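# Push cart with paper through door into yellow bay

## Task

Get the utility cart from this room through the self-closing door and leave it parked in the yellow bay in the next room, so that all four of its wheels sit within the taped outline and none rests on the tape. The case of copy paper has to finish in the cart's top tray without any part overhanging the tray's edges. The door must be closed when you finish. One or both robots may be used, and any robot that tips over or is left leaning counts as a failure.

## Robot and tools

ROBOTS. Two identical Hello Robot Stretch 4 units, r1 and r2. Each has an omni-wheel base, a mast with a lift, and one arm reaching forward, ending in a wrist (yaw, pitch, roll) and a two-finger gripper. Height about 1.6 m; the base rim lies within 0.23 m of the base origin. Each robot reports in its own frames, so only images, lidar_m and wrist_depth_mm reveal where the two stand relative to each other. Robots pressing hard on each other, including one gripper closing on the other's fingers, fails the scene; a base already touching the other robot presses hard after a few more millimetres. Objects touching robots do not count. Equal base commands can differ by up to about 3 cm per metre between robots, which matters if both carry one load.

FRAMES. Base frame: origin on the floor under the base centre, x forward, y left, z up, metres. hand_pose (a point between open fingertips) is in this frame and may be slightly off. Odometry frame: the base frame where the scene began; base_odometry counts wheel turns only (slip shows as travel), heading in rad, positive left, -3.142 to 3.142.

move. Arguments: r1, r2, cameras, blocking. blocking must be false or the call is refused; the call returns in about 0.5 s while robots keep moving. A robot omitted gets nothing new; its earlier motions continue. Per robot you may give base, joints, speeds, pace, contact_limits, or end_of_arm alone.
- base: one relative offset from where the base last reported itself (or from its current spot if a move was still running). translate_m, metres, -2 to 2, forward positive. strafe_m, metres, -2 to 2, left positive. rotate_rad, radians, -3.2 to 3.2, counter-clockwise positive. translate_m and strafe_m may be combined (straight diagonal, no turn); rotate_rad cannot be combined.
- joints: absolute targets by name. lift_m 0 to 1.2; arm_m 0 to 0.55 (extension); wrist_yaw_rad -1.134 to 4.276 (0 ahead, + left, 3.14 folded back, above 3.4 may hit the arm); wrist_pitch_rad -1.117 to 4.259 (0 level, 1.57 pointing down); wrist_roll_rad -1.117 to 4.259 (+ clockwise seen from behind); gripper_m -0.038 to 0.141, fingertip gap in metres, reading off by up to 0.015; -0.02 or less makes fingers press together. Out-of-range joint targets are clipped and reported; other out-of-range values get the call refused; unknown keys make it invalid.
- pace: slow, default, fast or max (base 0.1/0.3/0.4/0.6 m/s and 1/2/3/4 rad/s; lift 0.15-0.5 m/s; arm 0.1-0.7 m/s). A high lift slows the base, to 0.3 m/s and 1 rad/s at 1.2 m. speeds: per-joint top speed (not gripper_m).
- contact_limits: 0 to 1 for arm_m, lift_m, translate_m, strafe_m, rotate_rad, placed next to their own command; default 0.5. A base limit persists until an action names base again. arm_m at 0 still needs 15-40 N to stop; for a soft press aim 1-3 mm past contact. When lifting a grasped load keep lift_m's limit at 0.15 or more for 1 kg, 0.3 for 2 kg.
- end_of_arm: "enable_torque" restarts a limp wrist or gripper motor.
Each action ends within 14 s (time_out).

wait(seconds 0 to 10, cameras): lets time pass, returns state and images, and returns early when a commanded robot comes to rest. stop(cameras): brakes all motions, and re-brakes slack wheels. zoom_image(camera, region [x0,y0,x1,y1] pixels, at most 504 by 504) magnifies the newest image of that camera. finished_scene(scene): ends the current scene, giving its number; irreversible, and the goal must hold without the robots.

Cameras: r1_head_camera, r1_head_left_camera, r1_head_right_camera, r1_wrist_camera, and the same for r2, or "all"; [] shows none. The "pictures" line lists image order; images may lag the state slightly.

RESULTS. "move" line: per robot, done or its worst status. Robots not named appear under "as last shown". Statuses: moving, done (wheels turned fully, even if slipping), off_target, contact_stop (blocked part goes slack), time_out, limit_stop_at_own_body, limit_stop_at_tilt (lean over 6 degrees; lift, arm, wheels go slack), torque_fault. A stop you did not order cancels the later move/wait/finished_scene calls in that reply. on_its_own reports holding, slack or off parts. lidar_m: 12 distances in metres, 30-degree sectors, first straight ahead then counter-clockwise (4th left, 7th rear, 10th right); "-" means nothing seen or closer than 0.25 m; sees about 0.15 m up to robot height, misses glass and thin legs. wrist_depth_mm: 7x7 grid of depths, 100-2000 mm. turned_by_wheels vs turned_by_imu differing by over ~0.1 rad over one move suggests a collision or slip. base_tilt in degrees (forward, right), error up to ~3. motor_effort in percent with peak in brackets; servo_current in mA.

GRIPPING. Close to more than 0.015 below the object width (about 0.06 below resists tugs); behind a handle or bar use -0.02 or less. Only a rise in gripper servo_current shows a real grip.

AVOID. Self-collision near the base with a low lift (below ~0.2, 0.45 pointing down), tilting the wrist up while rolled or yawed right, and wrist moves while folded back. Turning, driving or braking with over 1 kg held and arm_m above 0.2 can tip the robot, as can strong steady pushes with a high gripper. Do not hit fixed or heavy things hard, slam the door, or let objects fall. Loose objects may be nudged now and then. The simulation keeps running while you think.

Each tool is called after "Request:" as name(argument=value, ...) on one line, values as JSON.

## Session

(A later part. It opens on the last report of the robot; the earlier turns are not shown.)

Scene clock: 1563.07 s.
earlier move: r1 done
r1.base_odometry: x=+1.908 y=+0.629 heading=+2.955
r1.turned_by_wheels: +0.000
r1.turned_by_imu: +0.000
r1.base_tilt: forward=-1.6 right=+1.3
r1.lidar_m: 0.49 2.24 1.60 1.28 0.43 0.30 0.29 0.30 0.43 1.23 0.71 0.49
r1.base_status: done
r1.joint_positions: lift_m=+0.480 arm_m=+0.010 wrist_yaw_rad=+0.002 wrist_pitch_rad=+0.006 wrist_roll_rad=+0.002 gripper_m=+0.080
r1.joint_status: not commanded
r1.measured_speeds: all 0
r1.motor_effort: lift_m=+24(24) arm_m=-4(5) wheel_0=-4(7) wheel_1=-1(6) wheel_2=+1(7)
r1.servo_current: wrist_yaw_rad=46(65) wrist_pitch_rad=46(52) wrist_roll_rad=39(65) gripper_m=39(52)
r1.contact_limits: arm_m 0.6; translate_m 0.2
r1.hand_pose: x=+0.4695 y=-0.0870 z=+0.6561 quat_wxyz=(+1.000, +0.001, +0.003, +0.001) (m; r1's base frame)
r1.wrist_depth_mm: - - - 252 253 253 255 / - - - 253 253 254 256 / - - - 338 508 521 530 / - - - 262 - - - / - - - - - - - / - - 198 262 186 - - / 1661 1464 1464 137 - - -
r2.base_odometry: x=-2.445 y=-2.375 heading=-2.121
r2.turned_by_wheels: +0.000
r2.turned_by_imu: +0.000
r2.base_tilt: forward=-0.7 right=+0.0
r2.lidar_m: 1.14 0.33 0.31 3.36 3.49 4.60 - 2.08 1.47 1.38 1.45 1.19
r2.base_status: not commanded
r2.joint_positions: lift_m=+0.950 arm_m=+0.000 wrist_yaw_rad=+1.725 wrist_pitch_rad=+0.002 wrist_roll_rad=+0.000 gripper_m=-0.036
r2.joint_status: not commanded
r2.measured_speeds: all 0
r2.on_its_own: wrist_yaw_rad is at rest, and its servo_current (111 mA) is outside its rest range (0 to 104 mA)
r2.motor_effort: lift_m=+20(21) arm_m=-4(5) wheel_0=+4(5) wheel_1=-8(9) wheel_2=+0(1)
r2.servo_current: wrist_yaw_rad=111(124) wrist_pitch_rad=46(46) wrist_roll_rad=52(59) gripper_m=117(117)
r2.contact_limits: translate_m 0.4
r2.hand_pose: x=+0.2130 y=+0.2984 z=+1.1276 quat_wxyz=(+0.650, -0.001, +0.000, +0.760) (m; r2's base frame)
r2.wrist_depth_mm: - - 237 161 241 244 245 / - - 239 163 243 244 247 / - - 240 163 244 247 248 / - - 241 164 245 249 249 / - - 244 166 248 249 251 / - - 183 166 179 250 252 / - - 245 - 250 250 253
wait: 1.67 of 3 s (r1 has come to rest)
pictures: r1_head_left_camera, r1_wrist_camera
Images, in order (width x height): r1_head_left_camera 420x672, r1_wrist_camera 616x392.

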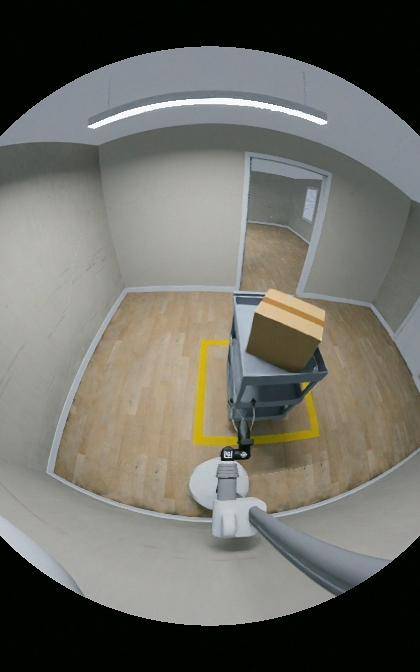

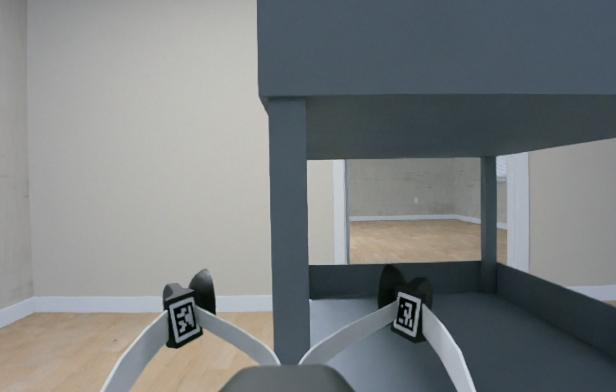

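Request:
move(r1={"base":{"strafe_m":0.75}}, r2={"base":{"translate_m":-0.073,"strafe_m":0.177},"joints":{"wrist_yaw_rad":1.57},"speeds":{"wrist_yaw_rad":0.12},"pace":"slow","contact_limits":{"translate_m":0.5}}, cameras=[], blocking=false)

Request:
wait(seconds=5, cameras=[])

Request:
wait(seconds=5, cameras=["r2_head_left_camera","r2_wrist_camera"])

Scene clock: 1578.33 s.
move: r1 moving; r2 moving
r1.base_odometry: x=+1.901 y=+0.594 heading=+2.955
r1.turned_by_wheels: +0.000
r1.turned_by_imu: -0.001
r1.base_tilt: forward=-1.6 right=+1.3
r1.lidar_m: 0.48 2.18 1.58 1.30 0.44 0.31 0.29 0.31 0.44 1.24 0.71 0.50
r1.base_status: strafe_m moving
r1.joint_positions: lift_m=+0.480 arm_m=+0.010 wrist_yaw_rad=+0.002 wrist_pitch_rad=+0.006 wrist_roll_rad=+0.002 gripper_m=+0.080
r1.joint_status: not commanded
r1.measured_speeds: translate_m=-0.001 strafe_m=+0.139 rotate_rad=+0.005 lift_m=+0.000 arm_m=+0.000 wrist_yaw_rad=+0.000 wrist_pitch_rad=+0.000 wrist_roll_rad=+0.000
r1.motor_effort: lift_m=+24(24) arm_m=-4(4) wheel_0=-8(11) wheel_1=+10(10) wheel_2=-1(2)
r1.servo_current: wrist_yaw_rad=59(65) wrist_pitch_rad=46(59) wrist_roll_rad=59(59) gripper_m=39(46)
r1.contact_limits: arm_m 0.6
r1.hand_pose: x=+0.4695 y=-0.0870 z=+0.6561 quat_wxyz=(+1.000, +0.001, +0.003, +0.001) (m; r1's base frame)
r1.wrist_depth_mm: - - - 252 253 255 256 / - - - 290 256 256 257 / - - - - 504 521 530 / - - - - - - - / - - - - - - - / - - 197 - 186 - - / 1661 1464 1464 143 - - -
r2.base_odometry: x=-2.433 y=-2.376 heading=-2.120
r2.turned_by_wheels: +0.001
r2.turned_by_imu: +0.003
r2.base_tilt: forward=-0.7 right=+0.0
r2.lidar_m: 1.15 0.37 0.30 3.34 3.46 4.61 - 2.11 1.48 1.38 1.42 1.23
r2.base_status: translate_m moving; strafe_m moving
r2.joint_positions: lift_m=+0.950 arm_m=+0.000 wrist_yaw_rad=+1.693 wrist_pitch_rad=+0.002 wrist_roll_rad=+0.000 gripper_m=-0.036
r2.joint_status: wrist_yaw_rad moving
r2.measured_speeds: translate_m=-0.020 strafe_m=+0.045 rotate_rad=+0.002 lift_m=+0.000 arm_m=+0.000 wrist_yaw_rad=-0.110 wrist_pitch_rad=+0.000 wrist_roll_rad=+0.000
r2.motor_effort: lift_m=+21(21) arm_m=-4(5) wheel_0=-5(7) wheel_1=+2(8) wheel_2=+9(11)
r2.servo_current: wrist_yaw_rad=72(98) wrist_pitch_rad=39(46) wrist_roll_rad=46(52) gripper_m=111(117)
r2.contact_limits: translate_m 0.5
r2.hand_pose: x=+0.2225 y=+0.2969 z=+1.1276 quat_wxyz=(+0.662, -0.001, +0.001, +0.749) (m; r2's base frame)
r2.wrist_depth_mm: - - 238 161 242 247 248 / - - 239 162 243 247 250 / - - 240 165 246 249 250 / - - 243 163 248 251 252 / - - 243 167 248 252 252 / - - 183 166 179 253 254 / - - 246 - 250 254 256
pictures: none
No camera images: "cameras" was empty.

Scene clock: 1581.03 s.
earlier move: r1 moving; r2 done
r1.base_odometry: x=+1.772 y=-0.092 heading=+2.955
r1.turned_by_wheels: +0.000
r1.turned_by_imu: +0.004
r1.base_tilt: forward=-1.6 right=+1.3
r1.lidar_m: 2.46 1.20 0.86 0.81 0.45 0.33 0.29 0.32 0.46 1.26 0.94 1.09
r1.base_status: strafe_m moving
r1.joint_positions: lift_m=+0.480 arm_m=+0.010 wrist_yaw_rad=+0.002 wrist_pitch_rad=+0.006 wrist_roll_rad=+0.002 gripper_m=+0.080
r1.joint_status: not commanded
r1.measured_speeds: translate_m=+0.000 strafe_m=+0.102 rotate_rad=+0.002 lift_m=+0.000 arm_m=+0.000 wrist_yaw_rad=+0.000 wrist_pitch_rad=+0.000 wrist_roll_rad=+0.000
r1.motor_effort: lift_m=+24(24) arm_m=-4(5) wheel_0=-1(11) wheel_1=+2(10) wheel_2=+0(2)
r1.servo_current: wrist_yaw_rad=52(72) wrist_pitch_rad=46(59) wrist_roll_rad=65(72) gripper_m=39(46)
r1.contact_limits: arm_m 0.6
r1.hand_pose: x=+0.4695 y=-0.0870 z=+0.6561 quat_wxyz=(+1.000, +0.001, +0.003, +0.001) (m; r1's base frame)
r1.wrist_depth_mm: - - - - - - - / - - - - - - - / - - - - - - - / - - - - - - - / - - - - - - - / - - 197 - 195 - - / - 1430 1464 143 1499 1430 1618
r2.base_odometry: x=-2.256 y=-2.405 heading=-2.121
r2.turned_by_wheels: +0.000
r2.turned_by_imu: +0.000
r2.base_tilt: forward=-0.6 right=+0.0
r2.lidar_m: 1.21 0.34 0.35 3.19 3.30 4.34 - 2.33 1.66 1.57 1.63 1.29
r2.base_status: done
r2.joint_positions: lift_m=+0.950 arm_m=+0.000 wrist_yaw_rad=+1.564 wrist_pitch_rad=+0.002 wrist_roll_rad=+0.000 gripper_m=-0.036
r2.joint_status: all done
r2.measured_speeds: all 0
r2.motor_effort: lift_m=+20(21) arm_m=-4(5) wheel_0=-3(9) wheel_1=-2(8) wheel_2=+10(12)
r2.servo_current: wrist_yaw_rad=59(104) wrist_pitch_rad=39(46) wrist_roll_rad=59(59) gripper_m=117(124)
r2.contact_limits: translate_m 0.5
r2.hand_pose: x=+0.2602 y=+0.2878 z=+1.1276 quat_wxyz=(+0.709, -0.001, +0.001, +0.705) (m; r2's base frame)
r2.wrist_depth_mm: - - 238 161 241 242 243 / - - 240 162 241 242 244 / - - 241 164 243 243 246 / - - 243 165 245 245 247 / - - 243 166 246 247 248 / - - 242 164 179 249 249 / - - 246 - 249 249 250
wait: 2.70 of 5 s (r2 has come to rest)
pictures: none
No camera images: "cameras" was empty.

Scene clock: 1581.67 s.
earlier move: r1 done
r1.base_odometry: x=+1.769 y=-0.108 heading=+2.955
r1.turned_by_wheels: +0.000
r1.turned_by_imu: +0.000
r1.base_tilt: forward=-1.6 right=+1.3
r1.lidar_m: 2.46 1.17 0.82 0.80 0.44 0.31 0.28 0.32 0.43 1.27 0.93 1.13
r1.base_status: done
r1.joint_positions: lift_m=+0.480 arm_m=+0.010 wrist_yaw_rad=+0.002 wrist_pitch_rad=+0.006 wrist_roll_rad=+0.002 gripper_m=+0.080
r1.joint_status: not commanded
r1.measured_speeds: all 0
r1.motor_effort: lift_m=+24(24) arm_m=-4(5) wheel_0=-2(11) wheel_1=+0(10) wheel_2=+0(2)
r1.servo_current: wrist_yaw_rad=52(72) wrist_pitch_rad=46(59) wrist_roll_rad=46(72) gripper_m=39(46)
r1.contact_limits: arm_m 0.6
r1.hand_pose: x=+0.4695 y=-0.0870 z=+0.6561 quat_wxyz=(+1.000, +0.001, +0.003, +0.001) (m; r1's base frame)
r1.wrist_depth_mm: - - - - - - - / - - - - - - - / - - - - - - - / - - - - - - - / - - - - - - - / - - 198 - 195 - - / - 1464 1464 143 1537 1366 1537
r2.base_odometry: x=-2.256 y=-2.405 heading=-2.121
r2.turned_by_wheels: +0.000
r2.turned_by_imu: +0.000
r2.base_tilt: forward=-0.6 right=+0.0
r2.lidar_m: 1.20 0.34 0.34 3.17 3.30 4.36 - 2.33 1.66 1.55 1.62 1.28
r2.base_status: done
r2.joint_positions: lift_m=+0.950 arm_m=+0.000 wrist_yaw_rad=+1.564 wrist_pitch_rad=+0.002 wrist_roll_rad=+0.000 gripper_m=-0.036
r2.joint_status: all done
r2.measured_speeds: all 0
r2.motor_effort: lift_m=+20(21) arm_m=-4(5) wheel_0=-3(9) wheel_1=-2(8) wheel_2=+10(12)
r2.servo_current: wrist_yaw_rad=46(104) wrist_pitch_rad=46(46) wrist_roll_rad=52(59) gripper_m=111(124)
r2.contact_limits: translate_m 0.5
r2.hand_pose: x=+0.2602 y=+0.2878 z=+1.1276 quat_wxyz=(+0.709, -0.001, +0.001, +0.705) (m; r2's base frame)
r2.wrist_depth_mm: - - 238 161 239 240 242 / - - 239 163 242 243 244 / - - 241 163 243 244 245 / - - 243 164 245 245 246 / - - 242 166 245 247 249 / - - 244 164 179 247 250 / - - 246 - 248 249 251
wait: 0.63 of 5 s (r1 has come to rest)
pictures: r2_head_left_camera, r2_wrist_camera
Images, in order (width x height): r2_head_left_camera 420x672, r2_wrist_camera 616x392.

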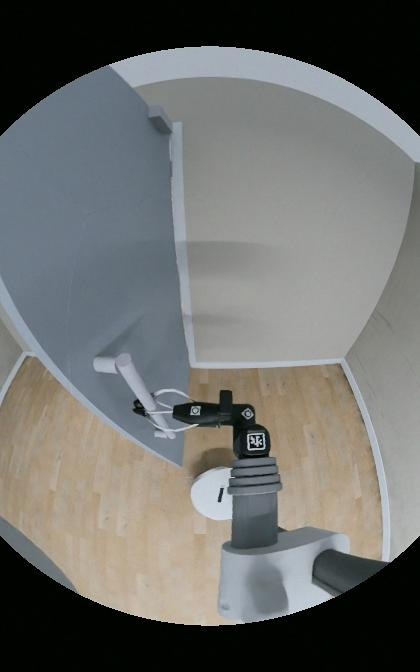

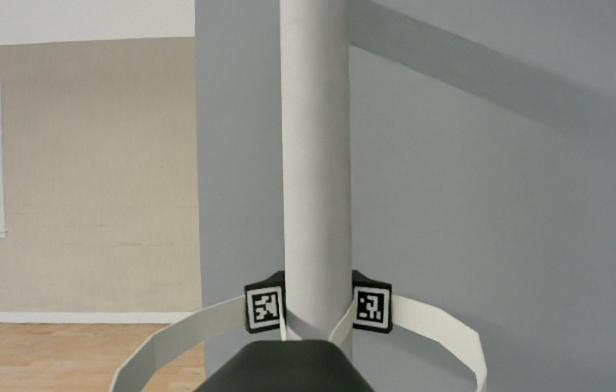

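Request:
move(blocking=false, cameras=[], r2={"base":{"translate_m":-0.050,"strafe_m":0.282},"joints":{"wrist_yaw_rad":1.309},"speeds":{"wrist_yaw_rad":0.09},"pace":"slow","contact_limits":{"translate_m":0.5}}, r1={"base":{"rotate_rad":-0.9}})

Request:
wait(seconds=2, cameras=[])

Request:
wait(seconds=4, cameras=["r1_head_left_camera","r1_head_camera","r1_head_right_camera","r2_wrist_camera"])

Scene clock: 1602.60 s.
move: r1 moving; r2 moving
r1.base_odometry: x=+1.769 y=-0.108 heading=+2.703
r1.turned_by_wheels: -0.252
r1.turned_by_imu: -0.254
r1.base_tilt: forward=-1.6 right=+1.2
r1.lidar_m: 2.47 1.63 0.94 0.80 0.64 0.36 0.29 0.29 0.38 0.64 0.98 0.94
r1.base_status: rotate_rad moving
r1.joint_positions: lift_m=+0.480 arm_m=+0.010 wrist_yaw_rad=+0.002 wrist_pitch_rad=+0.006 wrist_roll_rad=+0.002 gripper_m=+0.080
r1.joint_status: not commanded
r1.measured_speeds: translate_m=-0.002 strafe_m=+0.001 rotate_rad=-0.977 lift_m=+0.000 arm_m=+0.000 wrist_yaw_rad=+0.000 wrist_pitch_rad=+0.000 wrist_roll_rad=+0.000
r1.motor_effort: lift_m=+24(24) arm_m=-4(4) wheel_0=+6(9) wheel_1=+6(9) wheel_2=+7(9)
r1.servo_current: wrist_yaw_rad=39(59) wrist_pitch_rad=52(52) wrist_roll_rad=59(65) gripper_m=46(46)
r1.contact_limits: arm_m 0.6
r1.hand_pose: x=+0.4695 y=-0.0870 z=+0.6561 quat_wxyz=(+1.000, +0.001, +0.003, +0.001) (m; r1's base frame)
r1.wrist_depth_mm: - - - - - - - / - - - - - - - / - - - - - - - / - - - - - - - / - - - - - - - / - - 197 - 195 - 1921 / 1576 1499 1464 143 1537 1499 1576
r2.base_odometry: x=-2.244 y=-2.410 heading=-2.120
r2.turned_by_wheels: +0.001
r2.turned_by_imu: +0.004
r2.base_tilt: forward=-0.6 right=+0.1
r2.lidar_m: 1.21 0.33 0.32 3.17 3.23 4.31 - 2.34 1.66 1.57 1.62 1.28
r2.base_status: translate_m moving; strafe_m moving
r2.joint_positions: lift_m=+0.950 arm_m=+0.000 wrist_yaw_rad=+1.531 wrist_pitch_rad=+0.002 wrist_roll_rad=+0.000 gripper_m=-0.036
r2.joint_status: wrist_yaw_rad moving
r2.measured_speeds: translate_m=-0.009 strafe_m=+0.050 rotate_rad=+0.000 lift_m=+0.000 arm_m=+0.000 wrist_yaw_rad=-0.080 wrist_pitch_rad=+0.000 wrist_roll_rad=+0.000
r2.motor_effort: lift_m=+20(21) arm_m=-4(5) wheel_0=-3(8) wheel_1=+5(5) wheel_2=+10(12)
r2.servo_current: wrist_yaw_rad=20(52) wrist_pitch_rad=46(46) wrist_roll_rad=46(65) gripper_m=117(117)
r2.contact_limits: translate_m 0.5
r2.hand_pose: x=+0.2699 y=+0.2846 z=+1.1276 quat_wxyz=(+0.721, -0.001, +0.001, +0.693) (m; r2's base frame)
r2.wrist_depth_mm: - - 238 160 241 245 246 / - - 240 161 244 244 247 / - - 241 164 245 246 249 / - - 241 163 245 248 250 / - - 243 166 247 249 251 / - - 184 165 180 251 253 / - - 245 - 249 251 255
pictures: none
No camera images: "cameras" was empty.

Scene clock: 1603.73 s.
earlier move: r1 done; r2 moving
r1.base_odometry: x=+1.769 y=-0.108 heading=+2.055
r1.turned_by_wheels: -0.648
r1.turned_by_imu: -0.652
r1.base_tilt: forward=-1.6 right=+1.3
r1.lidar_m: 0.93 1.32 2.03 1.00 0.82 0.79 0.37 0.29 0.30 0.32 0.53 1.24
r1.base_status: done
r1.joint_positions: lift_m=+0.480 arm_m=+0.010 wrist_yaw_rad=+0.002 wrist_pitch_rad=+0.006 wrist_roll_rad=+0.002 gripper_m=+0.080
r1.joint_status: not commanded
r1.measured_speeds: all 0
r1.motor_effort: lift_m=+24(24) arm_m=-4(4) wheel_0=+3(9) wheel_1=+1(9) wheel_2=+0(9)
r1.servo_current: wrist_yaw_rad=39(59) wrist_pitch_rad=46(59) wrist_roll_rad=46(65) gripper_m=46(46)
r1.contact_limits: arm_m 0.6
r1.hand_pose: x=+0.4695 y=-0.0870 z=+0.6561 quat_wxyz=(+1.000, +0.001, +0.003, +0.001) (m; r1's base frame)
r1.wrist_depth_mm: - - - - - - - / - - - 904 - - - / - - - - - - - / - - - - - - - / - - - - - - - / - - 194 715 190 - - / 1661 1464 184 137 1537 1430 1537
r2.base_odometry: x=-2.147 y=-2.448 heading=-2.120
r2.turned_by_wheels: +0.000
r2.turned_by_imu: +0.001
r2.base_tilt: forward=-0.6 right=+0.0
r2.lidar_m: 0.98 0.31 0.35 3.04 3.18 4.24 - 2.51 1.79 1.68 1.74 1.30
r2.base_status: translate_m moving; strafe_m moving
r2.joint_positions: lift_m=+0.950 arm_m=+0.000 wrist_yaw_rad=+1.436 wrist_pitch_rad=+0.002 wrist_roll_rad=+0.000 gripper_m=-0.036
r2.joint_status: wrist_yaw_rad moving
r2.measured_speeds: translate_m=-0.017 strafe_m=+0.097 rotate_rad=+0.005 lift_m=+0.000 arm_m=+0.000 wrist_yaw_rad=-0.084 wrist_pitch_rad=+0.000 wrist_roll_rad=+0.000
r2.motor_effort: lift_m=+20(21) arm_m=-5(5) wheel_0=-2(9) wheel_1=+5(6) wheel_2=+8(12)
r2.servo_current: wrist_yaw_rad=65(78) wrist_pitch_rad=46(46) wrist_roll_rad=39(65) gripper_m=117(117)
r2.contact_limits: translate_m 0.5
r2.hand_pose: x=+0.2963 y=+0.2740 z=+1.1276 quat_wxyz=(+0.753, +0.000, +0.001, +0.658) (m; r2's base frame)
r2.wrist_depth_mm: - - 239 161 242 242 243 / - - 240 161 243 242 244 / - - 241 163 243 245 245 / - - 243 165 245 246 246 / - - 244 165 247 248 249 / - - 185 166 177 249 249 / - - 246 - 249 251 252
wait: 1.13 of 2 s (r1 has come to rest)
pictures: none
No camera images: "cameras" was empty.

Scene clock: 1606.20 s.
earlier move: r2 done
r1.base_odometry: x=+1.769 y=-0.108 heading=+2.055
r1.turned_by_wheels: +0.000
r1.turned_by_imu: +0.000
r1.base_tilt: forward=-1.6 right=+1.3
r1.lidar_m: 0.95 1.31 2.05 1.00 0.82 0.80 0.39 0.29 0.30 0.34 0.55 1.27
r1.base_status: done
r1.joint_positions: lift_m=+0.480 arm_m=+0.010 wrist_yaw_rad=+0.002 wrist_pitch_rad=+0.006 wrist_roll_rad=+0.002 gripper_m=+0.080
r1.joint_status: not commanded
r1.measured_speeds: all 0
r1.motor_effort: lift_m=+24(24) arm_m=-4(5) wheel_0=+2(9) wheel_1=+1(9) wheel_2=+0(9)
r1.servo_current: wrist_yaw_rad=52(65) wrist_pitch_rad=52(59) wrist_roll_rad=46(65) gripper_m=46(52)
r1.contact_limits: arm_m 0.6
r1.hand_pose: x=+0.4695 y=-0.0870 z=+0.6561 quat_wxyz=(+1.000, +0.001, +0.003, +0.001) (m; r1's base frame)
r1.wrist_depth_mm: - - - - - - - / - - - 878 - - - / - - - - - - - / - - - - - - - / - - - - - - - / - - 195 723 189 - - / 1708 1464 184 137 1499 1430 1576
r2.base_odometry: x=-1.990 y=-2.510 heading=-2.120
r2.turned_by_wheels: +0.000
r2.turned_by_imu: +0.000
r2.base_tilt: forward=-0.7 right=+0.1
r2.lidar_m: 0.73 0.35 0.38 2.89 2.99 3.98 - 2.74 1.97 1.84 1.86 1.32
r2.base_status: done
r2.joint_positions: lift_m=+0.950 arm_m=+0.000 wrist_yaw_rad=+1.304 wrist_pitch_rad=+0.002 wrist_roll_rad=+0.000 gripper_m=-0.036
r2.joint_status: all done
r2.measured_speeds: all 0
r2.motor_effort: lift_m=+21(21) arm_m=-5(5) wheel_0=-3(9) wheel_1=-1(6) wheel_2=+11(12)
r2.servo_current: wrist_yaw_rad=59(78) wrist_pitch_rad=39(52) wrist_roll_rad=46(65) gripper_m=117(124)
r2.contact_limits: translate_m 0.5
r2.hand_pose: x=+0.3312 y=+0.2552 z=+1.1276 quat_wxyz=(+0.795, +0.000, +0.001, +0.607) (m; r2's base frame)
r2.wrist_depth_mm: - - 239 162 241 240 243 / - - 240 163 241 242 244 / - - 241 163 242 244 244 / - - 243 164 244 246 246 / - - 243 166 245 248 247 / - - 244 165 179 248 249 / - - 245 - 248 249 251
wait: 2.47 of 4 s (r2 has come to rest)
pictures: r1_head_camera, r1_head_left_camera, r1_head_right_camera, r2_wrist_camera
Images, in order (width x height): r1_head_camera 420x560, r1_head_left_camera 420x672, r1_head_right_camera 420x672, r2_wrist_camera 616x392.

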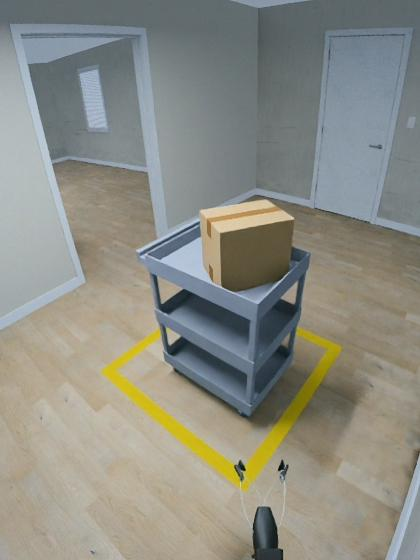

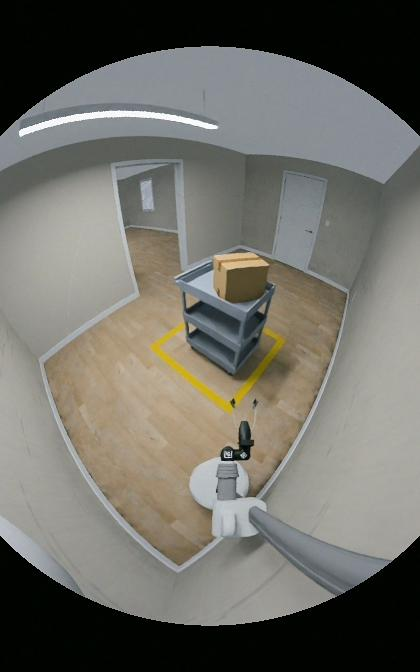

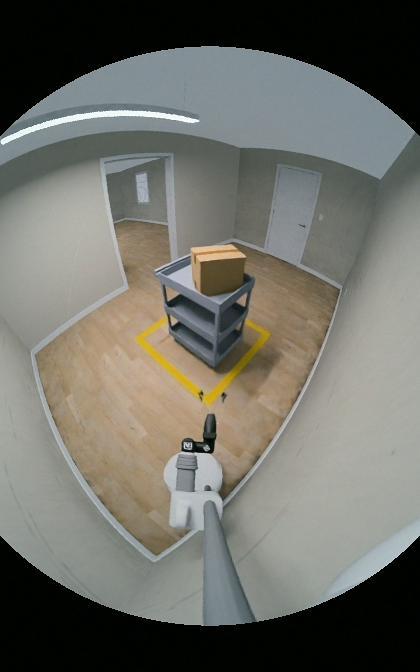

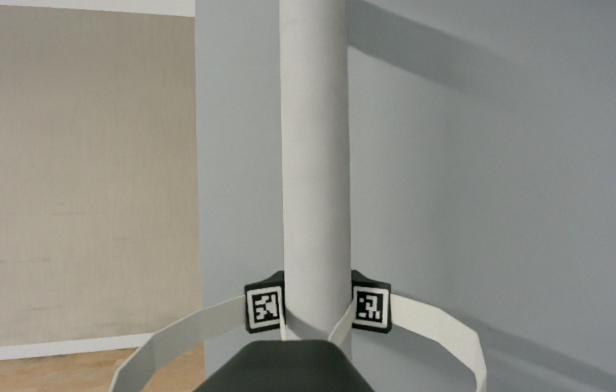

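Request:
move(blocking=false, cameras=["r1_head_camera","r1_head_left_camera"], r2={"base":{"translate_m":0.025,"strafe_m":0.286},"joints":{"wrist_yaw_rad":1.047},"speeds":{"wrist_yaw_rad":0.09},"pace":"slow","contact_limits":{"translate_m":0.5}})

Request:
zoom_image(camera="r1_head_camera", region=[90, 300, 360, 500])

Request:
wait(seconds=5, cameras=["r2_wrist_camera"])

Scene clock: 1612.87 s.
move: r2 moving
r1: as last shown
r1.lidar_m: 0.95 1.36 2.06 1.02 0.80 0.79 0.38 0.29 0.31 0.33 0.56 1.23
r1.motor_effort: lift_m=+24(24) arm_m=-4(4) wheel_0=+2(3) wheel_1=+1(1) wheel_2=+0(0)
r1.servo_current: wrist_yaw_rad=59(65) wrist_pitch_rad=39(52) wrist_roll_rad=59(59) gripper_m=39(46)
r1.contact_limits: arm_m 0.6
r1.wrist_depth_mm: - - - - - - - / - - - 904 - - - / - - - - - - - / - - - - - - - / - - - - - - - / - - 195 715 189 - - / 1661 1464 185 137 1499 1430 1576
r2.base_odometry: x=-1.978 y=-2.518 heading=-2.120
r2.turned_by_wheels: +0.000
r2.turned_by_imu: +0.001
r2.base_tilt: forward=-0.6 right=+0.1
r2.lidar_m: 0.72 0.37 0.39 2.86 3.01 3.97 - 2.77 1.97 1.86 1.86 1.34
r2.base_status: translate_m moving; strafe_m moving
r2.joint_positions: lift_m=+0.950 arm_m=+0.000 wrist_yaw_rad=+1.270 wrist_pitch_rad=+0.002 wrist_roll_rad=+0.000 gripper_m=-0.036
r2.joint_status: wrist_yaw_rad moving
r2.measured_speeds: translate_m=+0.003 strafe_m=+0.054 rotate_rad=+0.003 lift_m=+0.000 arm_m=+0.000 wrist_yaw_rad=-0.081 wrist_pitch_rad=+0.000 wrist_roll_rad=+0.000
r2.motor_effort: lift_m=+20(21) arm_m=-4(5) wheel_0=-8(10) wheel_1=+5(5) wheel_2=-2(10)
r2.servo_current: wrist_yaw_rad=33(78) wrist_pitch_rad=39(46) wrist_roll_rad=39(52) gripper_m=117(117)
r2.contact_limits: translate_m 0.5
r2.hand_pose: x=+0.3398 y=+0.2496 z=+1.1276 quat_wxyz=(+0.805, +0.000, +0.001, +0.593) (m; r2's base frame)
r2.wrist_depth_mm: - - 238 161 242 243 244 / - - 240 161 243 245 247 / - - 240 165 244 246 249 / - - 243 164 246 248 248 / - - 243 167 247 249 251 / - - 183 166 179 251 252 / - - 246 - 250 252 254
pictures: r1_head_camera, r1_head_left_camera
Images, in order (width x height): r1_head_camera 420x560, r1_head_left_camera 420x672.

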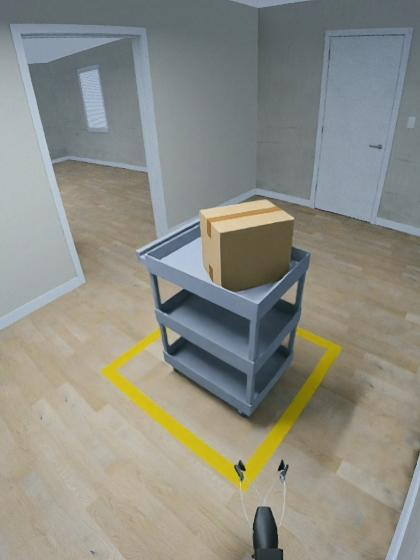

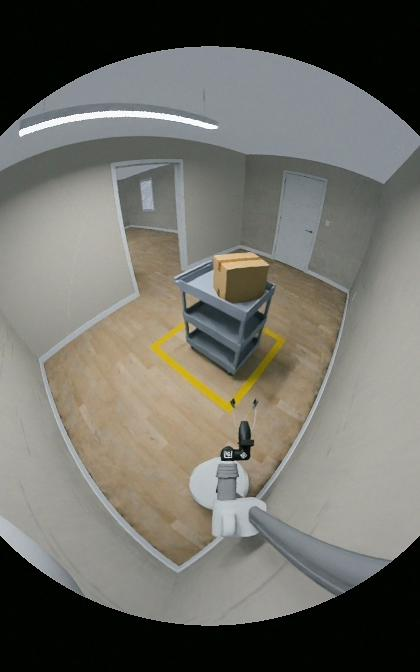

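Scaled by 1.867 from the camera's 420x560 image, which has a finer 600x800 frame.

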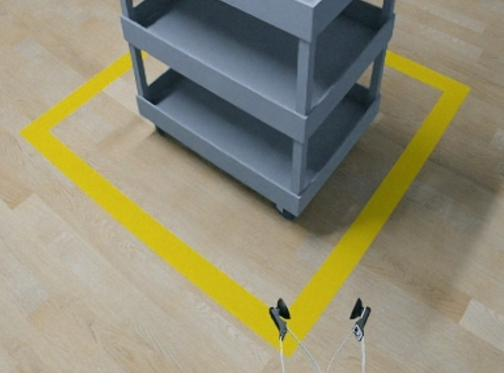

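Scene clock: 1616.43 s.
earlier move: r2 done
r1.base_odometry: x=+1.769 y=-0.108 heading=+2.055
r1.turned_by_wheels: +0.000
r1.turned_by_imu: +0.000
r1.base_tilt: forward=-1.6 right=+1.3
r1.lidar_m: 0.94 1.31 2.06 1.01 0.81 0.80 0.39 0.31 0.30 0.33 0.55 1.27
r1.base_status: not commanded
r1.joint_positions: lift_m=+0.480 arm_m=+0.010 wrist_yaw_rad=+0.002 wrist_pitch_rad=+0.006 wrist_roll_rad=+0.002 gripper_m=+0.080
r1.joint_status: not commanded
r1.measured_speeds: all 0
r1.motor_effort: lift_m=+24(24) arm_m=-4(5) wheel_0=+2(3) wheel_1=+1(1) wheel_2=+0(1)
r1.servo_current: wrist_yaw_rad=52(72) wrist_pitch_rad=52(59) wrist_roll_rad=46(65) gripper_m=46(46)
r1.contact_limits: arm_m 0.6
r1.hand_pose: x=+0.4695 y=-0.0870 z=+0.6561 quat_wxyz=(+1.000, +0.001, +0.003, +0.001) (m; r1's base frame)
r1.wrist_depth_mm: - - - - - - - / - - - 891 - - - / - - - - - - - / - - - - - - - / - - - - - - - / - - 194 732 189 - - / 1661 1430 184 137 1537 1430 1576
r2.base_odometry: x=-1.759 y=-2.681 heading=-2.121
r2.turned_by_wheels: +0.000
r2.turned_by_imu: +0.001
r2.base_tilt: forward=-0.6 right=+0.0
r2.lidar_m: 0.56 0.36 1.73 2.60 2.71 3.59 - 3.15 2.23 2.13 1.80 1.29
r2.base_status: done
r2.joint_positions: lift_m=+0.950 arm_m=+0.000 wrist_yaw_rad=+1.043 wrist_pitch_rad=+0.002 wrist_roll_rad=+0.000 gripper_m=-0.036
r2.joint_status: all done
r2.measured_speeds: all 0
r2.motor_effort: lift_m=+20(21) arm_m=-4(5) wheel_0=-5(10) wheel_1=-1(7) wheel_2=+0(10)
r2.servo_current: wrist_yaw_rad=46(98) wrist_pitch_rad=39(46) wrist_roll_rad=46(72) gripper_m=104(124)
r2.contact_limits: translate_m 0.5
r2.hand_pose: x=+0.3917 y=+0.2052 z=+1.1276 quat_wxyz=(+0.867, +0.000, +0.001, +0.498) (m; r2's base frame)
r2.wrist_depth_mm: - - 239 161 241 241 243 / - - 240 163 242 243 242 / - - 241 163 244 244 245 / - - 243 164 245 246 245 / - - 244 166 245 247 247 / - - 246 166 179 248 249 / - - 247 - 248 249 249
wait: 3.57 of 5 s (r2 has come to rest)
pictures: r2_wrist_camera
Images, in order (width x height): r2_wrist_camera 616x392.

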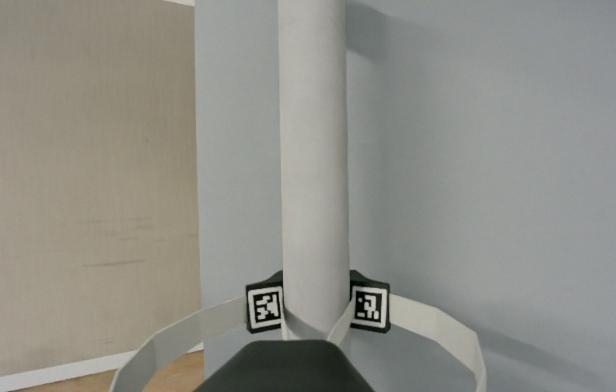

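Request:
move(blocking=false, cameras=["r1_head_camera"], r2={"base":{"translate_m":0.098,"strafe_m":0.270},"joints":{"wrist_yaw_rad":0.785},"speeds":{"wrist_yaw_rad":0.09},"pace":"slow","contact_limits":{"translate_m":0.5}})

Request:
zoom_image(camera="r1_head_camera", region=[230, 310, 350, 430])

Request:
wait(seconds=5, cameras=["r2_wrist_camera"])

Scene clock: 1636.80 s.
move: r2 moving
r1: as last shown
r1.turned_by_imu: -0.001
r1.base_tilt: forward=-1.6 right=+1.2
r1.lidar_m: 0.91 1.35 2.04 1.04 0.81 0.79 0.38 0.30 0.30 0.32 0.52 1.22
r1.motor_effort: lift_m=+24(24) arm_m=-4(4) wheel_0=+2(3) wheel_1=+1(1) wheel_2=+0(1)
r1.servo_current: wrist_yaw_rad=46(59) wrist_pitch_rad=46(52) wrist_roll_rad=46(65) gripper_m=39(46)
r1.contact_limits: arm_m 0.6
r1.wrist_depth_mm: - - - - - - - / - - - 891 - - - / - - - - - - - / - - - - - - - / - - - - - - - / - - 194 707 189 - - / 1618 1464 184 138 1499 1430 1576
r2.base_odometry: x=-1.751 y=-2.690 heading=-2.121
r2.turned_by_wheels: +0.000
r2.turned_by_imu: +0.003
r2.base_tilt: forward=-0.6 right=+0.1
r2.lidar_m: 0.56 0.37 1.68 2.61 2.67 3.59 - 3.15 2.26 2.14 1.83 1.29
r2.base_status: translate_m moving; strafe_m moving
r2.joint_positions: lift_m=+0.950 arm_m=+0.000 wrist_yaw_rad=+1.010 wrist_pitch_rad=+0.002 wrist_roll_rad=+0.000 gripper_m=-0.036
r2.joint_status: wrist_yaw_rad moving
r2.measured_speeds: translate_m=+0.017 strafe_m=+0.046 rotate_rad=+0.003 lift_m=+0.000 arm_m=+0.000 wrist_yaw_rad=-0.077 wrist_pitch_rad=+0.000 wrist_roll_rad=+0.000
r2.motor_effort: lift_m=+20(21) arm_m=-4(5) wheel_0=-3(9) wheel_1=+4(5) wheel_2=-1(3)
r2.servo_current: wrist_yaw_rad=52(52) wrist_pitch_rad=39(46) wrist_roll_rad=46(59) gripper_m=111(117)
r2.contact_limits: translate_m 0.5
r2.hand_pose: x=+0.3984 y=+0.1977 z=+1.1276 quat_wxyz=(+0.875, +0.000, +0.001, +0.484) (m; r2's base frame)
r2.wrist_depth_mm: - - 238 161 241 243 245 / - - 241 162 243 244 246 / - - 241 165 246 246 247 / - - 243 163 246 248 248 / - - 244 167 246 250 251 / - - 183 166 180 250 251 / - - 247 - 250 251 254
pictures: r1_head_camera
Images, in order (width x height): r1_head_camera 420x560.

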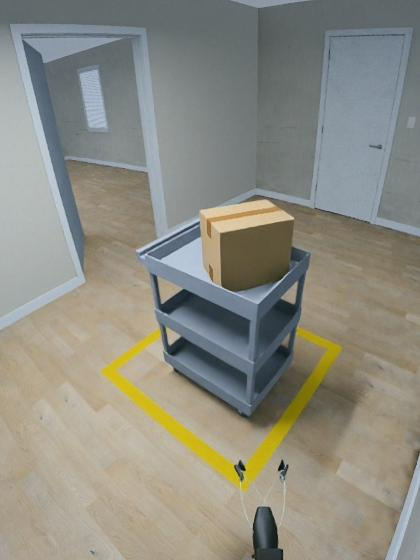

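Scaled by 4.200 from the camera's 420x560 image, which has a finer 600x800 frame.

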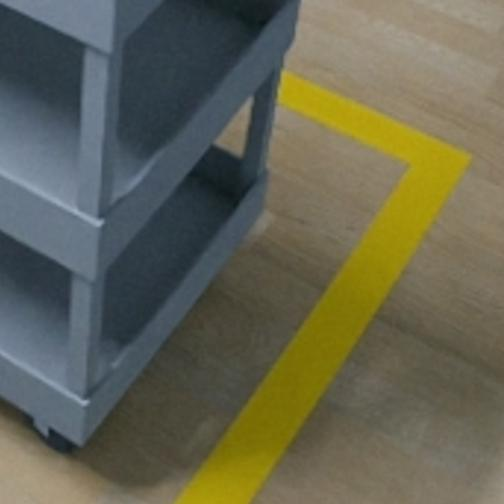

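Scene clock: 1640.43 s.
earlier move: r2 done
r1.base_odometry: x=+1.769 y=-0.108 heading=+2.055
r1.turned_by_wheels: +0.000
r1.turned_by_imu: +0.000
r1.base_tilt: forward=-1.6 right=+1.3
r1.lidar_m: 0.92 1.35 2.08 0.99 0.80 0.80 0.37 0.30 0.31 0.33 0.53 1.25
r1.base_status: not commanded
r1.joint_positions: lift_m=+0.480 arm_m=+0.010 wrist_yaw_rad=+0.002 wrist_pitch_rad=+0.006 wrist_roll_rad=+0.002 gripper_m=+0.080
r1.joint_status: not commanded
r1.measured_speeds: all 0
r1.motor_effort: lift_m=+24(24) arm_m=-4(5) wheel_0=+2(3) wheel_1=+1(1) wheel_2=+0(1)
r1.servo_current: wrist_yaw_rad=46(72) wrist_pitch_rad=46(52) wrist_roll_rad=46(65) gripper_m=39(46)
r1.contact_limits: arm_m 0.6
r1.hand_pose: x=+0.4695 y=-0.0870 z=+0.6561 quat_wxyz=(+1.000, +0.001, +0.003, +0.001) (m; r1's base frame)
r1.wrist_depth_mm: - - - - - - - / - - - 891 - - - / - - - - - - - / - - - - - - - / - - - - - - - / - - 195 707 189 - - / 1661 1464 184 137 1576 1430 1537
r2.base_odometry: x=-1.580 y=-2.905 heading=-2.121
r2.turned_by_wheels: -0.001
r2.turned_by_imu: +0.001
r2.base_tilt: forward=-0.6 right=+0.0
r2.lidar_m: 0.40 0.42 1.56 2.30 2.42 3.25 - 3.55 2.52 2.40 1.67 0.89
r2.base_status: done
r2.joint_positions: lift_m=+0.950 arm_m=+0.000 wrist_yaw_rad=+0.782 wrist_pitch_rad=+0.002 wrist_roll_rad=+0.000 gripper_m=-0.036
r2.joint_status: all done
r2.measured_speeds: all 0
r2.motor_effort: lift_m=+21(21) arm_m=-4(5) wheel_0=-8(11) wheel_1=-3(6) wheel_2=+3(4)
r2.servo_current: wrist_yaw_rad=39(130) wrist_pitch_rad=33(46) wrist_roll_rad=39(59) gripper_m=104(117)
r2.contact_limits: translate_m 0.5
r2.hand_pose: x=+0.4372 y=+0.1412 z=+1.1276 quat_wxyz=(+0.924, +0.000, +0.001, +0.381) (m; r2's base frame)
r2.wrist_depth_mm: - - 239 162 240 240 241 / - - 240 163 241 243 243 / - - 242 163 242 244 243 / - - 243 165 245 245 246 / - - 245 166 245 246 247 / - - 182 166 179 247 248 / - - 248 - 249 249 250
wait: 3.63 of 5 s (r2 has come to rest)
pictures: r2_wrist_camera
Images, in order (width x height): r2_wrist_camera 616x392.

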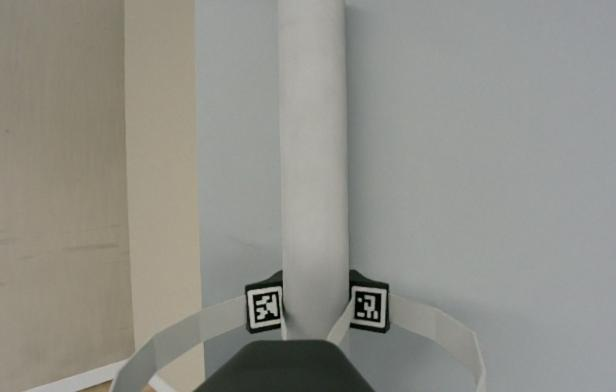

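Request:
move(blocking=false, cameras=[], r2={"base":{"translate_m":0.165,"strafe_m":0.235},"joints":{"wrist_yaw_rad":0.524},"speeds":{"wrist_yaw_rad":0.09},"pace":"slow","contact_limits":{"translate_m":0.5}})

Request:
wait(seconds=5, cameras=["r2_wrist_camera"])

Request:
move(blocking=false, cameras=[], r2={"base":{"translate_m":0.220,"strafe_m":0.184},"joints":{"wrist_yaw_rad":0.262},"speeds":{"wrist_yaw_rad":0.09},"pace":"slow","contact_limits":{"translate_m":0.5}})

Request:
wait(seconds=5, cameras=["r2_wrist_camera","r2_head_camera"])

Scene clock: 1647.57 s.
move: r2 moving
r1: as last shown
r1.lidar_m: 0.93 1.33 2.06 1.03 0.81 0.79 0.39 0.30 0.30 0.33 0.54 1.27
r1.motor_effort: lift_m=+24(24) arm_m=-4(5) wheel_0=+3(3) wheel_1=+1(1) wheel_2=+0(0)
r1.servo_current: wrist_yaw_rad=52(59) wrist_pitch_rad=52(52) wrist_roll_rad=65(65) gripper_m=46(46)
r1.contact_limits: arm_m 0.6
r1.wrist_depth_mm: - - - - - - - / - - - 878 - - - / - - - - - - - / - - - - - - - / - - - - - - - / - - 194 715 189 - - / 1661 1464 184 137 1537 1397 1537
r2.base_odometry: x=-1.575 y=-2.917 heading=-2.122
r2.turned_by_wheels: +0.000
r2.turned_by_imu: +0.001
r2.base_tilt: forward=-0.6 right=+0.1
r2.lidar_m: 0.37 0.42 1.56 2.35 2.41 3.24 - 3.56 2.55 2.40 1.64 0.87
r2.base_status: translate_m moving; strafe_m moving
r2.joint_positions: lift_m=+0.950 arm_m=+0.000 wrist_yaw_rad=+0.749 wrist_pitch_rad=+0.002 wrist_roll_rad=+0.000 gripper_m=-0.036
r2.joint_status: wrist_yaw_rad moving
r2.measured_speeds: translate_m=+0.028 strafe_m=+0.040 rotate_rad=-0.001 lift_m=+0.000 arm_m=+0.000 wrist_yaw_rad=-0.078 wrist_pitch_rad=+0.000 wrist_roll_rad=+0.000
r2.motor_effort: lift_m=+20(21) arm_m=-4(5) wheel_0=-3(11) wheel_1=+3(5) wheel_2=-2(3)
r2.servo_current: wrist_yaw_rad=59(98) wrist_pitch_rad=39(46) wrist_roll_rad=46(52) gripper_m=117(117)
r2.contact_limits: translate_m 0.5
r2.hand_pose: x=+0.4417 y=+0.1323 z=+1.1276 quat_wxyz=(+0.931, +0.000, +0.001, +0.366) (m; r2's base frame)
r2.wrist_depth_mm: - - 239 161 241 243 244 / - - 240 162 243 244 246 / - - 242 165 244 245 247 / - - 243 164 246 248 247 / - - 244 168 247 249 249 / - - 182 166 179 250 252 / - - 247 - 251 251 253
pictures: none
No camera images: "cameras" was empty.

Scene clock: 1651.23 s.
earlier move: r2 done
r1.base_odometry: x=+1.769 y=-0.108 heading=+2.055
r1.turned_by_wheels: +0.000
r1.turned_by_imu: +0.000
r1.base_tilt: forward=-1.6 right=+1.3
r1.lidar_m: 0.94 1.33 2.06 1.01 0.80 0.79 0.40 0.31 0.29 0.33 0.52 1.25
r1.base_status: not commanded
r1.joint_positions: lift_m=+0.480 arm_m=+0.010 wrist_yaw_rad=+0.002 wrist_pitch_rad=+0.006 wrist_roll_rad=+0.002 gripper_m=+0.080
r1.joint_status: not commanded
r1.measured_speeds: all 0
r1.motor_effort: lift_m=+24(24) arm_m=-4(5) wheel_0=+2(3) wheel_1=+1(1) wheel_2=+0(1)
r1.servo_current: wrist_yaw_rad=52(78) wrist_pitch_rad=46(59) wrist_roll_rad=39(65) gripper_m=46(52)
r1.contact_limits: arm_m 0.6
r1.hand_pose: x=+0.4695 y=-0.0870 z=+0.6561 quat_wxyz=(+1.000, +0.001, +0.003, +0.001) (m; r1's base frame)
r1.wrist_depth_mm: - - - - - - - / - - - 878 - - - / - - - - - - - / - - - - - - - / - - - - - - - / - - 194 723 189 - - / 1661 1464 184 138 1537 1397 1537
r2.base_odometry: x=-1.466 y=-3.169 heading=-2.122
r2.turned_by_wheels: -0.001
r2.turned_by_imu: +0.001
r2.base_tilt: forward=-0.6 right=+0.1
r2.lidar_m: 0.41 0.44 1.32 2.12 2.18 2.94 - 3.87 2.77 2.62 1.41 0.65
r2.base_status: done
r2.joint_positions: lift_m=+0.950 arm_m=+0.000 wrist_yaw_rad=+0.522 wrist_pitch_rad=+0.002 wrist_roll_rad=+0.000 gripper_m=-0.036
r2.joint_status: all done
r2.measured_speeds: all 0
r2.motor_effort: lift_m=+20(21) arm_m=-5(5) wheel_0=-10(14) wheel_1=-2(7) wheel_2=+1(3)
r2.servo_current: wrist_yaw_rad=39(111) wrist_pitch_rad=33(52) wrist_roll_rad=59(65) gripper_m=104(124)
r2.contact_limits: translate_m 0.5
r2.hand_pose: x=+0.4645 y=+0.0681 z=+1.1276 quat_wxyz=(+0.966, +0.000, +0.001, +0.258) (m; r2's base frame)
r2.wrist_depth_mm: - - 239 161 240 241 241 / - - 241 163 241 242 241 / - - 243 164 243 243 243 / - - 244 164 245 244 244 / - - 244 166 245 246 246 / - - 182 166 179 246 248 / - - 248 - 248 248 249
wait: 3.67 of 5 s (r2 has come to rest)
pictures: r2_wrist_camera
Images, in order (width x height): r2_wrist_camera 616x392.

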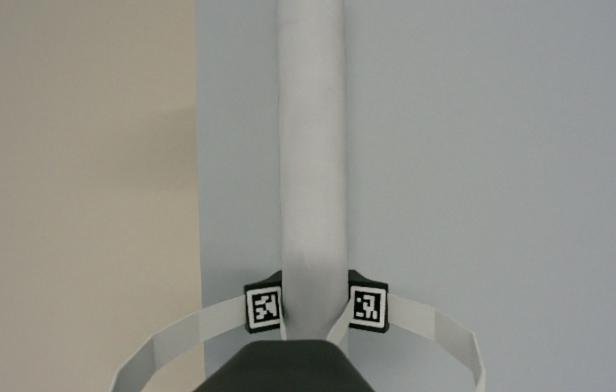

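Scene clock: 1651.73 s.
move: r2 moving
r1: as last shown
r1.lidar_m: 0.93 1.36 2.05 1.02 0.80 0.78 0.39 0.31 0.31 0.34 0.54 1.24
r1.motor_effort: lift_m=+24(24) arm_m=-4(5) wheel_0=+2(3) wheel_1=+1(1) wheel_2=+0(0)
r1.servo_current: wrist_yaw_rad=46(59) wrist_pitch_rad=39(52) wrist_roll_rad=46(52) gripper_m=46(46)
r1.contact_limits: arm_m 0.6
r1.wrist_depth_mm: - - - - - - - / - - - 904 - - - / - - - - - - - / - - - - - - - / - - - - - - - / - - 195 723 189 - - / 1708 1464 184 137 1537 1397 1576
r2.base_odometry: x=-1.464 y=-3.182 heading=-2.123
r2.turned_by_wheels: +0.000
r2.turned_by_imu: +0.000
r2.base_tilt: forward=-0.6 right=+0.1
r2.lidar_m: 0.42 0.46 1.28 2.12 2.18 2.94 - 3.88 2.76 2.64 1.38 0.65
r2.base_status: translate_m moving; strafe_m moving
r2.joint_positions: lift_m=+0.950 arm_m=+0.000 wrist_yaw_rad=+0.488 wrist_pitch_rad=+0.002 wrist_roll_rad=+0.000 gripper_m=-0.036
r2.joint_status: wrist_yaw_rad moving
r2.measured_speeds: translate_m=+0.040 strafe_m=+0.034 rotate_rad=-0.003 lift_m=+0.000 arm_m=+0.000 wrist_yaw_rad=-0.087 wrist_pitch_rad=+0.000 wrist_roll_rad=+0.000
r2.motor_effort: lift_m=+20(21) arm_m=-5(5) wheel_0=-8(11) wheel_1=+5(5) wheel_2=-1(2)
r2.servo_current: wrist_yaw_rad=65(65) wrist_pitch_rad=39(46) wrist_roll_rad=46(59) gripper_m=117(117)
r2.contact_limits: translate_m 0.5
r2.hand_pose: x=+0.4667 y=+0.0580 z=+1.1276 quat_wxyz=(+0.970, +0.000, +0.001, +0.242) (m; r2's base frame)
r2.wrist_depth_mm: - - 239 161 241 242 243 / - - 240 161 242 243 244 / - - 242 165 242 245 245 / - - 242 164 245 246 247 / - - 245 167 248 248 248 / - - 182 166 180 249 249 / - - 248 - 249 250 251
pictures: none
No camera images: "cameras" was empty.

Scene clock: 1655.33 s.
earlier move: r2 done
r1.base_odometry: x=+1.769 y=-0.108 heading=+2.055
r1.turned_by_wheels: +0.000
r1.turned_by_imu: +0.000
r1.base_tilt: forward=-1.6 right=+1.3
r1.lidar_m: 0.94 1.35 2.04 1.00 0.80 0.76 0.38 0.30 0.30 0.34 0.53 1.25
r1.base_status: not commanded
r1.joint_positions: lift_m=+0.480 arm_m=+0.010 wrist_yaw_rad=+0.002 wrist_pitch_rad=+0.006 wrist_roll_rad=+0.002 gripper_m=+0.080
r1.joint_status: not commanded
r1.measured_speeds: all 0
r1.motor_effort: lift_m=+24(24) arm_m=-4(5) wheel_0=+2(3) wheel_1=+1(1) wheel_2=+0(0)
r1.servo_current: wrist_yaw_rad=39(72) wrist_pitch_rad=52(59) wrist_roll_rad=33(65) gripper_m=46(46)
r1.contact_limits: arm_m 0.6
r1.hand_pose: x=+0.4695 y=-0.0870 z=+0.6561 quat_wxyz=(+1.000, +0.001, +0.003, +0.001) (m; r1's base frame)
r1.wrist_depth_mm: - - - - - - - / - - - 891 - - - / - - - - - - - / - - - - - - - / - - - - - - - / - - 194 715 189 - - / 1661 1464 184 137 1576 1430 1537
r2.base_odometry: x=-1.425 y=-3.453 heading=-2.123
r2.turned_by_wheels: +0.000
r2.turned_by_imu: +0.001
r2.base_tilt: forward=-0.6 right=+0.0
r2.lidar_m: 0.40 0.76 0.98 1.93 1.98 2.71 - 4.18 2.91 2.80 0.98 0.54
r2.base_status: done
r2.joint_positions: lift_m=+0.950 arm_m=+0.000 wrist_yaw_rad=+0.262 wrist_pitch_rad=+0.002 wrist_roll_rad=+0.000 gripper_m=-0.036
r2.joint_status: all done
r2.measured_speeds: all 0
r2.motor_effort: lift_m=+20(21) arm_m=-4(5) wheel_0=-12(14) wheel_1=+1(6) wheel_2=+2(4)
r2.servo_current: wrist_yaw_rad=39(137) wrist_pitch_rad=39(46) wrist_roll_rad=46(59) gripper_m=111(124)
r2.contact_limits: translate_m 0.5
r2.hand_pose: x=+0.4721 y=-0.0099 z=+1.1276 quat_wxyz=(+0.991, +0.000, +0.001, +0.130) (m; r2's base frame)
r2.wrist_depth_mm: - - 240 161 240 240 240 / - - 241 162 242 241 241 / - - 242 164 243 244 244 / - - 244 164 243 244 245 / - - 246 166 245 246 246 / - - 183 167 178 246 248 / - 122 248 - 247 248 249
wait: 3.60 of 5 s (r2 has come to rest)
pictures: r2_head_camera, r2_wrist_camera
Images, in order (width x height): r2_head_camera 420x560, r2_wrist_camera 616x392.

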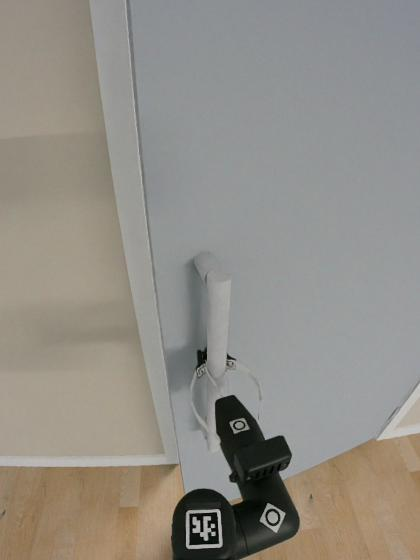

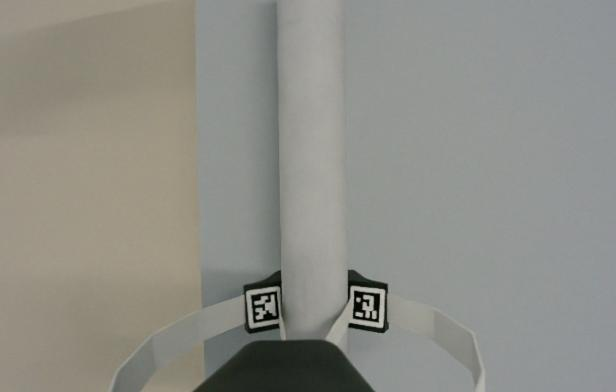

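Request:
move(blocking=false, cameras=[], r2={"base":{"translate_m":0.256,"strafe_m":0.121},"joints":{"wrist_yaw_rad":0.005},"speeds":{"wrist_yaw_rad":0.09},"pace":"slow","contact_limits":{"translate_m":0.3}})

Request:
wait(seconds=6, cameras=["r2_wrist_camera","r2_head_camera"])

Scene clock: 1660.87 s.
move: r2 moving
r1: as last shown
r1.lidar_m: 0.93 1.35 2.04 1.02 0.81 0.78 0.37 0.30 0.31 0.33 0.54 1.26
r1.motor_effort: lift_m=+24(24) arm_m=-4(5) wheel_0=+2(3) wheel_1=+0(1) wheel_2=+0(0)
r1.servo_current: wrist_yaw_rad=52(72) wrist_pitch_rad=46(59) wrist_roll_rad=46(78) gripper_m=46(46)
r1.contact_limits: arm_m 0.6
r1.wrist_depth_mm: - - - - - - - / - - - 891 - - - / - - - - - - - / - - - - - - - / - - - - - - - / - - 194 715 189 - - / 1618 1430 184 138 1576 1397 1576
r2.base_odometry: x=-1.426 y=-3.466 heading=-2.123
r2.turned_by_wheels: +0.000
r2.turned_by_imu: +0.001
r2.base_tilt: forward=-0.6 right=+0.1
r2.lidar_m: 0.39 0.71 0.96 1.93 2.01 2.70 - 4.12 2.94 2.81 0.96 0.53
r2.base_status: translate_m moving; strafe_m moving
r2.joint_positions: lift_m=+0.950 arm_m=+0.000 wrist_yaw_rad=+0.226 wrist_pitch_rad=+0.002 wrist_roll_rad=+0.000 gripper_m=-0.036
r2.joint_status: wrist_yaw_rad moving
r2.measured_speeds: translate_m=+0.048 strafe_m=+0.023 rotate_rad=+0.001 lift_m=+0.000 arm_m=+0.000 wrist_yaw_rad=-0.090 wrist_pitch_rad=+0.000 wrist_roll_rad=+0.000
r2.motor_effort: lift_m=+20(21) arm_m=-5(5) wheel_0=-1(11) wheel_1=+6(6) wheel_2=-1(4)
r2.servo_current: wrist_yaw_rad=72(91) wrist_pitch_rad=39(46) wrist_roll_rad=52(52) gripper_m=111(117)
r2.contact_limits: translate_m 0.3
r2.hand_pose: x=+0.4716 y=-0.0206 z=+1.1276 quat_wxyz=(+0.994, +0.000, +0.001, +0.113) (m; r2's base frame)
r2.wrist_depth_mm: - - 240 161 241 242 243 / - - 240 162 243 244 244 / - - 242 165 244 245 245 / - - 243 164 244 246 247 / - - 245 167 248 247 247 / - - 182 166 180 249 249 / - - 248 - 249 251 252
pictures: none
No camera images: "cameras" was empty.

Scene clock: 1664.40 s.
earlier move: r2 done
r1.base_odometry: x=+1.769 y=-0.108 heading=+2.055
r1.turned_by_wheels: +0.000
r1.turned_by_imu: +0.000
r1.base_tilt: forward=-1.6 right=+1.2
r1.lidar_m: 0.93 1.37 2.05 1.01 0.80 0.79 0.38 0.32 0.30 0.32 0.53 1.23
r1.base_status: not commanded
r1.joint_positions: lift_m=+0.480 arm_m=+0.010 wrist_yaw_rad=+0.002 wrist_pitch_rad=+0.006 wrist_roll_rad=+0.002 gripper_m=+0.080
r1.joint_status: not commanded
r1.measured_speeds: all 0
r1.motor_effort: lift_m=+24(24) arm_m=-4(5) wheel_0=+2(3) wheel_1=+1(1) wheel_2=+0(1)
r1.servo_current: wrist_yaw_rad=46(72) wrist_pitch_rad=46(59) wrist_roll_rad=52(78) gripper_m=46(46)
r1.contact_limits: arm_m 0.6
r1.hand_pose: x=+0.4695 y=-0.0870 z=+0.6561 quat_wxyz=(+1.000, +0.001, +0.003, +0.001) (m; r1's base frame)
r1.wrist_depth_mm: - - - - - - - / - - - 904 - - - / - - - - - - - / - - - - - - - / - - - - - - - / - - 194 715 189 - - / 1661 1430 185 138 1537 1397 1576
r2.base_odometry: x=-1.456 y=-3.734 heading=-2.123
r2.turned_by_wheels: -0.001
r2.turned_by_imu: +0.000
r2.base_tilt: forward=-0.7 right=+0.1
r2.lidar_m: 0.37 0.45 0.66 1.64 1.89 2.55 - 4.29 3.08 2.12 0.67 0.39
r2.base_status: done
r2.joint_positions: lift_m=+0.950 arm_m=+0.000 wrist_yaw_rad=-0.001 wrist_pitch_rad=+0.002 wrist_roll_rad=+0.000 gripper_m=-0.036
r2.joint_status: all done
r2.measured_speeds: translate_m=+0.000 strafe_m=+0.000 rotate_rad=+0.000 lift_m=+0.000 arm_m=+0.000 wrist_yaw_rad=-0.001 wrist_pitch_rad=+0.000 wrist_roll_rad=+0.000
r2.motor_effort: lift_m=+21(21) arm_m=-5(5) wheel_0=-2(11) wheel_1=+3(8) wheel_2=-8(12)
r2.servo_current: wrist_yaw_rad=46(91) wrist_pitch_rad=33(46) wrist_roll_rad=59(65) gripper_m=98(117)
r2.contact_limits: translate_m 0.3
r2.hand_pose: x=+0.4593 y=-0.0876 z=+1.1276 quat_wxyz=(+1.000, +0.000, +0.001, +0.000) (m; r2's base frame)
r2.wrist_depth_mm: 232 222 236 160 238 240 241 / 236 223 237 160 240 240 242 / 236 224 239 161 241 243 243 / 238 225 241 162 243 243 244 / 238 228 242 163 244 245 245 / 240 229 182 164 178 247 248 / 242 229 245 - 247 248 248
wait: 3.53 of 6 s (r2 has come to rest)
pictures: r2_head_camera, r2_wrist_camera
Images, in order (width x height): r2_head_camera 420x560, r2_wrist_camera 616x392.

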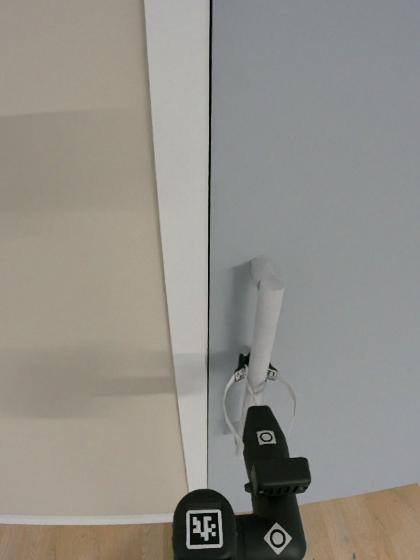

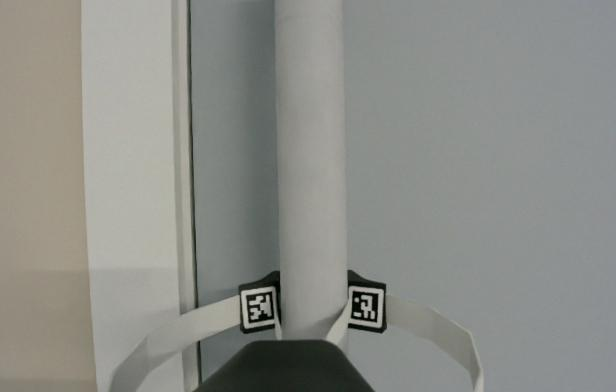

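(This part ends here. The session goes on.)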